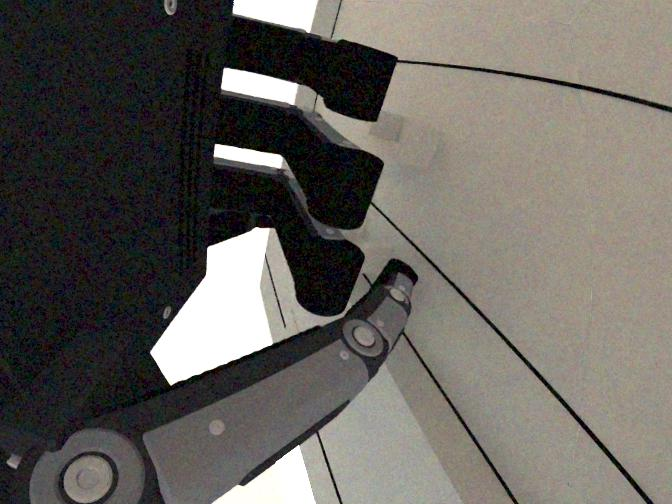

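>>> {"api": "move", "payload": {"target": [0,0,0,0,0,0,1,1,1,1,1,1,0,-0.8, -0.0033,-0.0028,0,0,0,0,-1,-1,-1,0.35,0.4,-0.72,-0.2,-0.5], "speed": 0.02}}

>>> {"api": "move", "payload": {"target": [0,0,0,0,0,0,1,1,1,1,1,1,0,-0.8, 0,0,0,0,0,0,-1,-1,-1,-0.5,0.4,-0.72,0.3,-0.75], "speed": 0.02}}

Scene clock: 3944.63 s.
left_arm: end_effector_position=(+0.3659, +0.5656, +0.3682) hand_measured=(+1.000, +1.000, +1.000, +1.000, +1.000, +1.000) hand_load_n=(+0.0, +0.0, +0.0, +0.0, +0.0, +0.0) hand_stopped_by=(target, target, target, target, target, target) hand_force_limit=0.00 hand_speed=-0.80 end_effector_quat_wxyz=(+0.528, +0.708, +0.267, -0.386) | right_arm: end_effector_position=(+0.6193, -0.6058, +0.2142) hand_measured=(-1.000, -1.000, -1.000, +0.350, +0.400, -0.720) hand_load_n=(+0.0, +0.0, +0.0, +0.0, +0.0, +0.0) hand_stopped_by=(target, target, target, target, target, target) hand_force_limit=-0.20 hand_speed=-0.50 end_effector_quat_wxyz=(+0.613, +0.351, +0.613, -0.353)
Joint positions: left_arm=[4.369 -2.211 -1.479 0.694 -1.513 2.141] | right_arm=[-0.535 -1.222 2.013 -0.792 2.113 4.71]
Joint torques (N m): left_arm=[5.87 35.23 10.05 -3.76 1.47 1.58] | right_arm=[1.44 -32.83 -7.5 -3.85 -0.95 -1.01]
Wrist force (N, zeroed by zero_wrist_force on right_arm): left_arm=[0.4 0.2 -0.2] | right_arm=[-0.5 0.3 1.3]
Wrist torque (N m, zeroed by zero_wrist_force on right_arm): left_arm=[0.02 -0.09 -0.03] | right_arm=[-0.08 0.02 -0.05]
Wrist force, peak (N, zeroed by zero_wrist_force on right_arm): left_arm=[0.5 0.0 -0.3] | right_arm=[-0.8 -3.0 0.4]
Hand target: left_arm +0.3659, +0.5656, +0.3682; +0.528, +0.708, +0.267, -0.386 | right_arm +0.6193, -0.6057, +0.2142; +0.613, +0.352, +0.613, -0.353
Off the commanded pose: left_arm 0.000 m, 0 deg | right_arm 0.000 m, 0 deg.
move: done

Scene clock: 3945.27 s.
left_arm: end_effector_position=(+0.3659, +0.5656, +0.3682) hand_measured=(+1.000, +1.000, +1.000, +1.000, +1.000, +1.000) hand_load_n=(+0.0, +0.0, +0.0, +0.0, +0.0, +0.0) hand_stopped_by=(target, target, target, target, target, target) hand_force_limit=0.00 hand_speed=-0.80 end_effector_quat_wxyz=(+0.528, +0.708, +0.267, -0.386) | right_arm: end_effector_position=(+0.6193, -0.6058, +0.2142) hand_measured=(-1.000, -1.000, -1.000, +0.102, +0.400, -0.720) hand_load_n=(+0.0, +0.0, +0.0, +10.5, -0.5, +0.0) hand_stopped_by=(target, target, target, force, target, target) hand_force_limit=0.30 hand_speed=-0.75 end_effector_quat_wxyz=(+0.613, +0.352, +0.613, -0.353)
Joint positions: left_arm=[4.369 -2.211 -1.479 0.694 -1.513 2.141] | right_arm=[-0.535 -1.222 2.013 -0.792 2.114 4.71]
Joint torques (N m): left_arm=[3.94 35.35 10.98 -3.89 1.31 1.85] | right_arm=[7.31 -24.28 -23.72 -2.35 -1.32 -0.63]
Wrist force (N, zeroed by zero_wrist_force on right_arm): left_arm=[0.4 0.0 -0.1] | right_arm=[-0.9 -3.6 11.1]
Wrist torque (N m, zeroed by zero_wrist_force on right_arm): left_arm=[-0.01 -0.10 -0.02] | right_arm=[-0.04 0.05 -0.06]
Wrist force, peak (N, zeroed by zero_wrist_force on right_arm): left_arm=[0.5 -0.3 -0.2] | right_arm=[-0.6 -4.2 11.8]
Hand target: left_arm +0.3659, +0.5656, +0.3682; +0.528, +0.708, +0.267, -0.386 | right_arm +0.6193, -0.6057, +0.2142; +0.613, +0.352, +0.613, -0.353
Off the commanded pose: left_arm 0.000 m, 0 deg | right_arm 0.000 m, 0 deg.
move: done

>>> {"api": "move", "payload": {"target": [0,0,0,0,0,0,1,1,1,1,1,1,0,-0.8, 0.0006,-0.0066,0,0,0,0,-1,-1,-1,-0.5,0.4,-0.72,0.3,-0.75], "speed": 0.01}}

>>> {"api": "move", "payload": {"target": [0,0,0,0,0,0,1,1,1,1,1,1,0,-0.8, 0,0,0,0,0,0,-1,-1,-1,-0.6,0.4,-0.72,0.2,-0.75], "speed": 0.01}}

Scene clock: 3962.10 s.
left_arm: end_effector_position=(+0.3659, +0.5656, +0.3682) hand_measured=(+1.000, +1.000, +1.000, +1.000, +1.000, +1.000) hand_load_n=(+0.0, +0.0, +0.0, +0.0, +0.0, +0.0) hand_stopped_by=(target, target, target, target, target, target) hand_force_limit=0.00 hand_speed=-0.80 end_effector_quat_wxyz=(+0.528, +0.708, +0.267, -0.386) | right_arm: end_effector_position=(+0.6197, -0.6098, +0.2142) hand_measured=(-1.000, -1.000, -1.000, +0.102, +0.400, -0.720) hand_load_n=(+0.0, +0.0, +0.0, +0.0, +0.0, -0.5) hand_stopped_by=(target, target, target, force, target, target) hand_force_limit=0.30 hand_speed=-0.75 end_effector_quat_wxyz=(+0.613, +0.351, +0.613, -0.353)
Joint positions: left_arm=[4.369 -2.211 -1.479 0.694 -1.513 2.141] | right_arm=[-0.543 -1.219 2.009 -0.791 2.105 4.71]
Joint torques (N m): left_arm=[4.22 35.64 10.44 -3.95 1.19 1.73] | right_arm=[1.59 -26.01 -21.59 1.34 -0.79 2.08]
Wrist force (N, zeroed by zero_wrist_force on right_arm): left_arm=[0.0 0.0 -0.2] | right_arm=[-0.4 0.2 1.4]
Wrist torque (N m, zeroed by zero_wrist_force on right_arm): left_arm=[-0.01 -0.05 -0.05] | right_arm=[-0.10 0.01 -0.04]
Wrist force, peak (N, zeroed by zero_wrist_force on right_arm): left_arm=[0.5 0.1 -0.2] | right_arm=[-0.4 -4.2 11.1]
Hand target: left_arm +0.3659, +0.5656, +0.3682; +0.528, +0.708, +0.267, -0.386 | right_arm +0.6197, -0.6097, +0.2142; +0.613, +0.352, +0.613, -0.353
Off the commanded pose: left_arm 0.000 m, 0 deg | right_arm 0.000 m, 0 deg.
move: done

Scene clock: 3962.60 s.
left_arm: end_effector_position=(+0.3659, +0.5656, +0.3682) hand_measured=(+1.000, +1.000, +1.000, +1.000, +1.000, +1.000) hand_load_n=(+0.0, +0.0, +0.0, +0.0, +0.0, +0.0) hand_stopped_by=(target, target, target, target, target, target) hand_force_limit=0.00 hand_speed=-0.80 end_effector_quat_wxyz=(+0.528, +0.708, +0.267, -0.386) | right_arm: end_effector_position=(+0.6197, -0.6097, +0.2142) hand_measured=(-1.000, -1.000, -1.000, +0.046, +0.400, -0.720) hand_load_n=(+0.0, +0.0, +0.0, +11.0, +0.0, -0.5) hand_stopped_by=(target, target, target, force, target, target) hand_force_limit=0.20 hand_speed=-0.75 end_effector_quat_wxyz=(+0.613, +0.352, +0.613, -0.353)
Joint positions: left_arm=[4.369 -2.211 -1.479 0.694 -1.513 2.141] | right_arm=[-0.543 -1.219 2.009 -0.791 2.106 4.71]
Joint torques (N m): left_arm=[3.38 35.91 9.59 -3.92 1.12 1.48] | right_arm=[12.56 -31.31 -12.95 0.5 -0.21 2.08]
Wrist force (N, zeroed by zero_wrist_force on right_arm): left_arm=[0.2 0.1 0.0] | right_arm=[-0.6 -3.3 11.8]
Wrist torque (N m, zeroed by zero_wrist_force on right_arm): left_arm=[0.00 -0.06 -0.03] | right_arm=[-0.05 0.01 -0.04]
Wrist force, peak (N, zeroed by zero_wrist_force on right_arm): left_arm=[0.3 0.0 -0.4] | right_arm=[-0.6 -3.7 12.2]
Hand target: left_arm +0.3659, +0.5656, +0.3682; +0.528, +0.708, +0.267, -0.386 | right_arm +0.6197, -0.6097, +0.2142; +0.613, +0.352, +0.613, -0.353
Off the commanded pose: left_arm 0.000 m, 0 deg | right_arm 0.000 m, 0 deg.
move: done

>>> {"api": "move", "payload": {"target": [0,0,0,0,0,0,1,1,1,1,1,1,0,-0.8, 0.0005,-0.0055,0,0,0,0,-1,-1,-1,-0.6,0.4,-0.72,0.2,-0.75], "speed": 0.01}}

>>> {"api": "move", "payload": {"target": [0,0,0,0,0,0,1,1,1,1,1,1,0,-0.8, 0,0,0,0,0,0,-1,-1,-1,-0.5,0.4,-0.72,0.2,-0.75], "speed": 0.01}}

Scene clock: 3970.43 s.
left_arm: end_effector_position=(+0.3659, +0.5656, +0.3682) hand_measured=(+1.000, +1.000, +1.000, +1.000, +1.000, +1.000) hand_load_n=(+0.0, +0.0, -0.5, +0.0, +0.0, +0.0) hand_stopped_by=(target, target, target, target, target, target) hand_force_limit=0.00 hand_speed=-0.80 end_effector_quat_wxyz=(+0.528, +0.708, +0.267, -0.386) | right_arm: end_effector_position=(+0.6200, -0.6130, +0.2142) hand_measured=(-1.000, -1.000, -1.000, +0.046, +0.400, -0.720) hand_load_n=(+0.0, +0.0, +0.0, +0.0, +0.5, -0.5) hand_stopped_by=(target, target, target, force, target, target) hand_force_limit=0.20 hand_speed=-0.75 end_effector_quat_wxyz=(+0.613, +0.351, +0.613, -0.353)
Joint positions: left_arm=[4.369 -2.211 -1.479 0.694 -1.513 2.141] | right_arm=[-0.549 -1.218 2.007 -0.79 2.099 4.71]
Joint torques (N m): left_arm=[4.89 34.94 11.86 -3.63 1.21 1.88] | right_arm=[0.53 -26.23 -23.26 1.36 -0.72 2.03]
Wrist force (N, zeroed by zero_wrist_force on right_arm): left_arm=[0.0 -0.1 0.0] | right_arm=[-0.4 0.4 0.8]
Wrist torque (N m, zeroed by zero_wrist_force on right_arm): left_arm=[-0.02 -0.03 -0.04] | right_arm=[-0.10 0.01 -0.04]
Wrist force, peak (N, zeroed by zero_wrist_force on right_arm): left_arm=[0.6 0.2 -0.2] | right_arm=[-0.6 -3.6 12.1]
Hand target: left_arm +0.3659, +0.5656, +0.3682; +0.528, +0.708, +0.267, -0.386 | right_arm +0.6200, -0.6130, +0.2142; +0.613, +0.352, +0.613, -0.353
Off the commanded pose: left_arm 0.000 m, 0 deg | right_arm 0.000 m, 0 deg.
move: done

Scene clock: 3970.93 s.
left_arm: end_effector_position=(+0.3659, +0.5656, +0.3682) hand_measured=(+1.000, +1.000, +1.000, +1.000, +1.000, +1.000) hand_load_n=(+0.0, +0.0, +0.0, +0.0, +0.0, +0.0) hand_stopped_by=(target, target, target, target, target, target) hand_force_limit=0.00 hand_speed=-0.80 end_effector_quat_wxyz=(+0.528, +0.708, +0.267, -0.386) | right_arm: end_effector_position=(+0.6200, -0.6130, +0.2142) hand_measured=(-1.000, -1.000, -1.000, +0.006, +0.400, -0.720) hand_load_n=(+0.0, +0.0, +0.0, +9.5, +1.0, -0.5) hand_stopped_by=(target, target, target, force, target, target) hand_force_limit=0.20 hand_speed=-0.75 end_effector_quat_wxyz=(+0.613, +0.352, +0.613, -0.353)
Joint positions: left_arm=[4.369 -2.211 -1.479 0.694 -1.513 2.141] | right_arm=[-0.549 -1.218 2.007 -0.79 2.099 4.71]
Joint torques (N m): left_arm=[4.94 34.91 10.27 -3.78 1.26 1.74] | right_arm=[10.53 -30.38 -14.84 0.33 0.7 2.25]
Wrist force (N, zeroed by zero_wrist_force on right_arm): left_arm=[0.2 -0.1 0.1] | right_arm=[-0.4 -1.9 8.6]
Wrist torque (N m, zeroed by zero_wrist_force on right_arm): left_arm=[-0.04 -0.06 -0.03] | right_arm=[-0.09 0.00 -0.04]
Wrist force, peak (N, zeroed by zero_wrist_force on right_arm): left_arm=[0.5 -0.1 0.1] | right_arm=[-0.6 -2.4 9.4]
Hand target: left_arm +0.3659, +0.5656, +0.3682; +0.528, +0.708, +0.267, -0.386 | right_arm +0.6200, -0.6130, +0.2142; +0.613, +0.352, +0.613, -0.353
Off the commanded pose: left_arm 0.000 m, 0 deg | right_arm 0.000 m, 0 deg.
move: done

>>> {"api": "move", "payload": {"target": [0,0,0,0,0,0,1,1,1,1,1,1,0,-0.8, 0.0001,-0.0012,0,0,0,0,-1,-1,-1,-0.5,0.4,-0.72,0.2,-0.75], "speed": 0.01}}

>>> {"api": "move", "payload": {"target": [0,0,0,0,0,0,1,1,1,1,1,1,0,-0.8, 0,0,0,0,0,0,-1,-1,-1,-0.6,0.4,-0.72,0.4,-0.75], "speed": 0.01}}

>>> {"api": "move", "payload": {"target": [0,0,0,0,0,0,1,1,1,1,1,1,0,-0.8, -0.167,-0.015,0,0,0,0,-1,-1,-1,-0.6,0.4,-0.72,0.4,-0.75], "speed": 0.05, "stop_force": 15}}

>>> {"api": "move", "payload": {"target": [0,0,0,0,0,0,1,1,1,1,1,1,0,-0.8, -0.14,-0.0126,0,0,0,0,-1,-1,-1,-0.6,0.4,-0.72,0.4,-0.75], "speed": 0.05, "stop_force": 15, "cameras": ["cam_head_right"]}}

>>> {"api": "zoom_image", "payload": {"camera": "cam_head_right", "region": [450, 270, 580, 380]}}

Scene clock: 3986.67 s.
left_arm: end_effector_position=(+0.3659, +0.5656, +0.3682) hand_measured=(+1.000, +1.000, +1.000, +1.000, +1.000, +1.000) hand_load_n=(+0.0, +0.0, +0.0, +0.0, +0.0, +0.0) hand_stopped_by=(target, target, target, target, target, target) hand_force_limit=0.00 hand_speed=-0.80 end_effector_quat_wxyz=(+0.528, +0.708, +0.267, -0.386) | right_arm: end_effector_position=(+0.6201, -0.6137, +0.2142) hand_measured=(-1.000, -1.000, -1.000, +0.006, +0.400, -0.720) hand_load_n=(+0.0, +0.0, +0.0, +6.0, +3.5, -0.5) hand_stopped_by=(target, target, target, force, target, target) hand_force_limit=0.20 hand_speed=-0.75 end_effector_quat_wxyz=(+0.613, +0.351, +0.613, -0.353)
Joint positions: left_arm=[4.369 -2.211 -1.479 0.694 -1.513 2.141] | right_arm=[-0.55 -1.217 2.006 -0.79 2.098 4.71]
Joint torques (N m): left_arm=[4.89 35.8 10.77 -3.51 1.39 1.68] | right_arm=[-6.77 -21.95 -25.73 1.66 -1.32 2.06]
Wrist force (N, zeroed by zero_wrist_force on right_arm): left_arm=[0.2 0.1 -0.4] | right_arm=[-0.8 -0.7 0.6]
Wrist torque (N m, zeroed by zero_wrist_force on right_arm): left_arm=[0.03 -0.08 -0.03] | right_arm=[-0.20 0.01 -0.05]
Wrist force, peak (N, zeroed by zero_wrist_force on right_arm): left_arm=[0.4 -0.1 -0.3] | right_arm=[-0.7 -2.2 8.9]
Hand target: left_arm +0.3659, +0.5656, +0.3682; +0.528, +0.708, +0.267, -0.386 | right_arm +0.6201, -0.6137, +0.2142; +0.613, +0.352, +0.613, -0.353
Off the commanded pose: left_arm 0.000 m, 0 deg | right_arm 0.000 m, 0 deg.
move: done

Scene clock: 3987.17 s.
left_arm: end_effector_position=(+0.3659, +0.5656, +0.3682) hand_measured=(+1.000, +1.000, +1.000, +1.000, +1.000, +1.000) hand_load_n=(+0.0, +0.0, +0.0, +0.0, +0.0, +0.0) hand_stopped_by=(target, target, target, target, target, target) hand_force_limit=0.00 hand_speed=-0.80 end_effector_quat_wxyz=(+0.528, +0.708, +0.267, -0.386) | right_arm: end_effector_position=(+0.6201, -0.6137, +0.2142) hand_measured=(-1.000, -1.000, -1.000, -0.006, +0.402, -0.720) hand_load_n=(+0.0, +0.0, +0.0, +11.0, +4.0, -0.5) hand_stopped_by=(target, target, target, force, target, target) hand_force_limit=0.40 hand_speed=-0.75 end_effector_quat_wxyz=(+0.613, +0.352, +0.613, -0.353)
Joint positions: left_arm=[4.369 -2.211 -1.479 0.694 -1.513 2.141] | right_arm=[-0.55 -1.217 2.006 -0.79 2.098 4.71]
Joint torques (N m): left_arm=[3.52 34.48 9.99 -3.72 1.17 1.71] | right_arm=[-2.27 -23.05 -23.55 1.39 0.19 2.09]
Wrist force (N, zeroed by zero_wrist_force on right_arm): left_arm=[0.3 0.1 -0.3] | right_arm=[-0.9 -1.4 3.7]
Wrist torque (N m, zeroed by zero_wrist_force on right_arm): left_arm=[0.00 -0.08 -0.03] | right_arm=[-0.24 0.02 -0.06]
Wrist force, peak (N, zeroed by zero_wrist_force on right_arm): left_arm=[0.5 -0.1 -0.3] | right_arm=[-0.6 -1.4 4.1]
Hand target: left_arm +0.3659, +0.5656, +0.3682; +0.528, +0.708, +0.267, -0.386 | right_arm +0.6201, -0.6137, +0.2142; +0.613, +0.352, +0.613, -0.353
Off the commanded pose: left_arm 0.000 m, 0 deg | right_arm 0.000 m, 0 deg.
move: done

Scene clock: 3990.00 s.
left_arm: end_effector_position=(+0.3659, +0.5656, +0.3682) hand_measured=(+1.000, +1.000, +1.000, +1.000, +1.000, +1.000) hand_load_n=(+0.0, +0.0, +0.0, +0.0, +0.0, +0.0) hand_stopped_by=(target, target, target, target, target, target) hand_force_limit=0.00 hand_speed=-0.80 end_effector_quat_wxyz=(+0.528, +0.708, +0.267, -0.386) | right_arm: end_effector_position=(+0.5199, -0.6227, +0.2142) hand_measured=(-1.000, -1.000, -1.000, -0.002, +0.400, -0.720) hand_load_n=(+0.0, +0.0, +0.0, +21.0, +0.0, +0.0) hand_stopped_by=(target, target, target, force, target, target) hand_force_limit=0.40 hand_speed=-0.75 end_effector_quat_wxyz=(+0.613, +0.352, +0.613, -0.353)
Joint positions: left_arm=[4.369 -2.211 -1.479 0.694 -1.513 2.141] | right_arm=[-0.722 -1.408 2.275 -0.868 1.926 4.711]
Joint torques (N m): left_arm=[4.53 36.39 9.96 -3.67 1.3 1.76] | right_arm=[19.22 -16.76 -20.11 1.73 -2.61 0.51]
Wrist force (N, zeroed by zero_wrist_force on right_arm): left_arm=[0.3 0.0 0.0] | right_arm=[2.3 -9.2 20.2]
Wrist torque (N m, zeroed by zero_wrist_force on right_arm): left_arm=[-0.03 -0.08 -0.02] | right_arm=[0.18 0.04 -0.02]
Wrist force, peak (N, zeroed by zero_wrist_force on right_arm): left_arm=[0.4 0.0 -0.4] | right_arm=[1.6 -7.5 21.5]
Hand target: left_arm +0.3659, +0.5656, +0.3682; +0.528, +0.708, +0.267, -0.386 | right_arm +0.5199, -0.6227, +0.2142; +0.613, +0.352, +0.613, -0.353
Off the commanded pose: left_arm 0.000 m, 0 deg | right_arm 0.000 m, 0 deg.
move: done

Scene clock: 3992.53 s.
left_arm: end_effector_position=(+0.3659, +0.5656, +0.3682) hand_measured=(+1.000, +1.000, +1.000, +1.000, +1.000, +1.000) hand_load_n=(+0.0, +0.0, +0.0, +0.0, +0.0, +0.0) hand_stopped_by=(target, target, target, target, target, target) hand_force_limit=0.00 hand_speed=-0.80 end_effector_quat_wxyz=(+0.528, +0.708, +0.267, -0.386) | right_arm: end_effector_position=(+0.4359, -0.6303, +0.2142) hand_measured=(-1.000, -1.000, -1.000, +0.022, +0.400, -0.720) hand_load_n=(+0.0, +0.0, +0.0, +20.5, +0.0, +0.0) hand_stopped_by=(target, target, target, force, target, target) hand_force_limit=0.40 hand_speed=-0.75 end_effector_quat_wxyz=(+0.613, +0.352, +0.613, -0.353)
Joint positions: left_arm=[4.369 -2.211 -1.479 0.694 -1.513 2.141] | right_arm=[-0.957 -1.592 2.481 -0.89 1.691 4.711]
Joint torques (N m): left_arm=[5 35.48 10.44 -3.61 1.25 1.78] | right_arm=[13.76 -8.13 -17.75 2.3 -4.03 -0.11]
Wrist force (N, zeroed by zero_wrist_force on right_arm): left_arm=[0.2 -0.2 -0.2] | right_arm=[0.0 -8.9 19.4]
Wrist torque (N m, zeroed by zero_wrist_force on right_arm): left_arm=[-0.04 -0.07 -0.03] | right_arm=[0.13 0.07 0.00]
Wrist force, peak (N, zeroed by zero_wrist_force on right_arm): left_arm=[0.5 0.2 -0.2] | right_arm=[4.0 -8.0 21.4]
Hand target: left_arm +0.3659, +0.5656, +0.3682; +0.528, +0.708, +0.267, -0.386 | right_arm +0.4359, -0.6303, +0.2142; +0.613, +0.352, +0.613, -0.353
Off the commanded pose: left_arm 0.000 m, 0 deg | right_arm 0.000 m, 0 deg.
move: done
Images, in order (width x height): cam_head_right 672x504.

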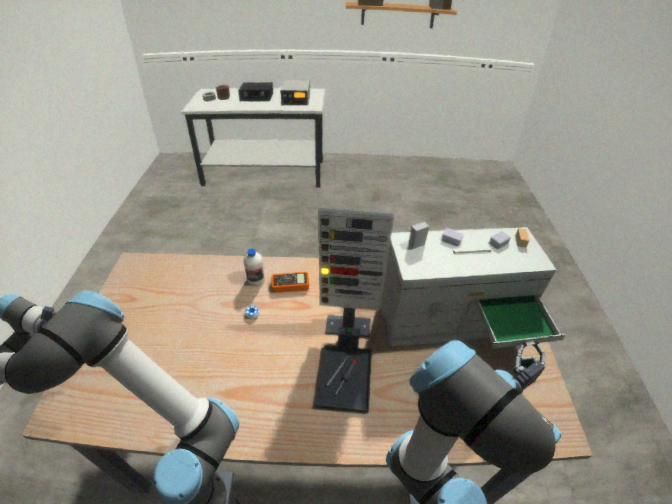

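Scaled by 3.877.

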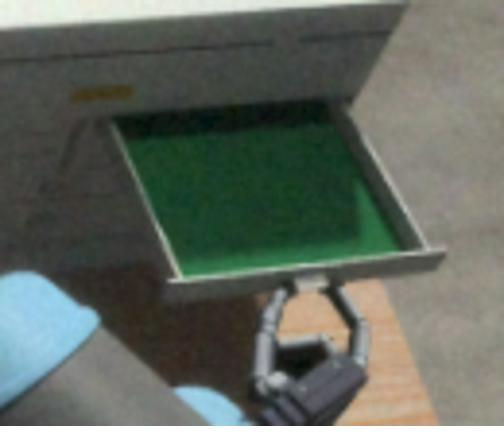

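>>> {"api": "move", "payload": {"target": [[0,0,0,0,0,0,1,1,1,1,1,1,0,-0.8, 0,0,0,0,0,0,-1,-1,-1,0.35,0.4,-0.72,0.3,0],[0,0,0,0,0,0,1,1,1,1,1,1,0,-0.8, -0.08,-0.0075,0,0,0,0,-1,-1,-1,0.35,0.4,-0.72,0.3,0],[0,0,0,0,0,0,1,1,1,1,1,1,0,-0.8, -0.085,-0.066,0.032,0,0,0,-1,-1,-1,-1,0.4,1,0.0,0]], "speed": 0.08}}

>>> {"api": "move", "payload": {"target": [0,0,0,0,0,0,1,1,1,1,1,1,0,-0.8, 0.45,0.0405,0,0,0,0,-1,-1,-1,-1,0.4,1,0.0,0], "speed": 0.05, "stop_force": 12, "cameras": ["cam_right_wrist"]}}

Scene clock: 4012.60 s.
left_arm: end_effector_position=(+0.3659, +0.5656, +0.3682) hand_measured=(+1.000, +1.000, +1.000, +1.000, +1.000, +1.000) hand_load_n=(+0.0, +0.0, +0.0, +0.0, +0.0, +0.0) hand_stopped_by=(target, target, target, target, target, target) hand_force_limit=0.00 hand_speed=-0.80 end_effector_quat_wxyz=(+0.528, +0.708, +0.267, -0.386) | right_arm: end_effector_position=(+0.3849, -0.6699, +0.2334) hand_measured=(-1.000, -1.000, -1.000, -1.000, +0.400, +1.000) hand_load_n=(+0.0, +0.0, +0.0, +0.0, +0.0, +0.0) hand_stopped_by=(target, target, target, target, target, target) hand_force_limit=0.00 hand_speed=0.00 end_effector_quat_wxyz=(+0.613, +0.352, +0.613, -0.353)
Joint positions: left_arm=[4.369 -2.211 -1.479 0.694 -1.513 2.141] | right_arm=[-1.243 -1.723 2.519 -0.798 1.405 4.711]
Joint torques (N m): left_arm=[3.68 35.24 10.11 -3.59 1.21 1.93] | right_arm=[8.03 -12.23 -5.59 -3.58 -0.72 -1.84]
Wrist force (N, zeroed by zero_wrist_force on right_arm): left_arm=[0.1 -0.1 -0.4] | right_arm=[-0.8 0.3 1.2]
Wrist torque (N m, zeroed by zero_wrist_force on right_arm): left_arm=[-0.01 -0.05 -0.04] | right_arm=[-0.07 0.06 -0.02]
Wrist force, peak (N, zeroed by zero_wrist_force on right_arm): left_arm=[0.5 0.2 -0.2] | right_arm=[0.1 -9.2 19.6]
Hand target: left_arm +0.3659, +0.5656, +0.3682; +0.528, +0.708, +0.267, -0.386 | right_arm +0.3849, -0.6699, +0.2334; +0.613, +0.352, +0.613, -0.353
Off the commanded pose: left_arm 0.000 m, 0 deg | right_arm 0.000 m, 0 deg.
move: done

Scene clock: 4018.87 s.
left_arm: end_effector_position=(+0.3659, +0.5656, +0.3682) hand_measured=(+1.000, +1.000, +1.000, +1.000, +1.000, +1.000) hand_load_n=(+0.0, +0.0, +0.0, +0.0, +0.0, +0.0) hand_stopped_by=(target, target, target, target, target, target) hand_force_limit=0.00 hand_speed=-0.80 end_effector_quat_wxyz=(+0.528, +0.708, +0.267, -0.386) | right_arm: end_effector_position=(+0.6465, -0.6463, +0.2334) hand_measured=(-1.000, -1.000, -1.000, -1.000, +0.400, +1.000) hand_load_n=(+0.0, +0.0, +0.0, +0.0, +0.5, +0.5) hand_stopped_by=(target, target, target, target, target, target) hand_force_limit=0.00 hand_speed=0.00 end_effector_quat_wxyz=(+0.613, +0.351, +0.613, -0.353)
Joint positions: left_arm=[4.369 -2.211 -1.479 0.694 -1.513 2.141] | right_arm=[-0.584 -1.185 1.891 -0.706 2.064 4.71]
Joint torques (N m): left_arm=[4.45 34.8 10.17 -3.81 1.31 1.79] | right_arm=[8.96 -24.98 -28.47 0.72 0.02 -1.85]
Wrist force (N, zeroed by zero_wrist_force on right_arm): left_arm=[0.3 -0.1 0.0] | right_arm=[-0.1 -7.9 -3.7]
Wrist torque (N m, zeroed by zero_wrist_force on right_arm): left_arm=[-0.04 -0.08 -0.02] | right_arm=[-0.12 -0.26 0.38]
Wrist force, peak (N, zeroed by zero_wrist_force on right_arm): left_arm=[0.4 0.1 -0.4] | right_arm=[4.4 -28.2 -23.9]
Hand target: left_arm +0.3659, +0.5656, +0.3682; +0.528, +0.708, +0.267, -0.386 | right_arm +0.6465, -0.6463, +0.2334; +0.613, +0.351, +0.613, -0.353 (not the last commanded pose)
Off the commanded pose: left_arm 0.000 m, 0 deg | right_arm 0.008 m, 0 deg.
move: contact (right_arm)
camera_calibration:
cam_right_wrist: T_world_to_cam=[[0.860151, 0.431784, -0.271482, -0.208022], [-0.0292968, 0.573225, 0.818874, 0.200011], [0.509197, -0.696402, 0.50571, -0.78666], [0, 0, 0, 1]] pos_world=[0.585355, -0.572663, 0.177563]
Images, in order (width x height): cam_right_wrist 672x504.

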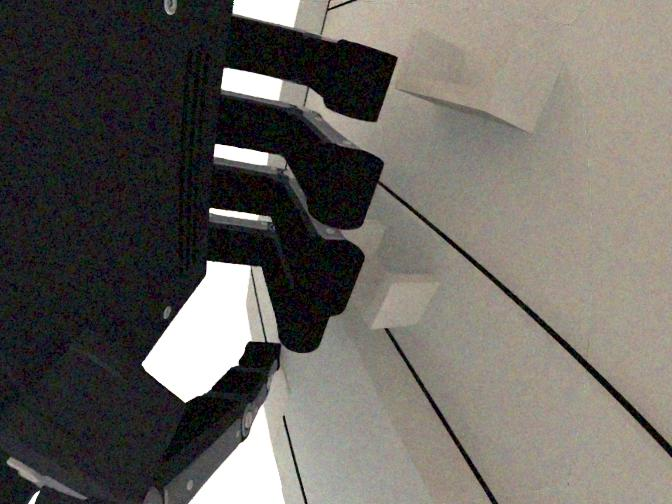

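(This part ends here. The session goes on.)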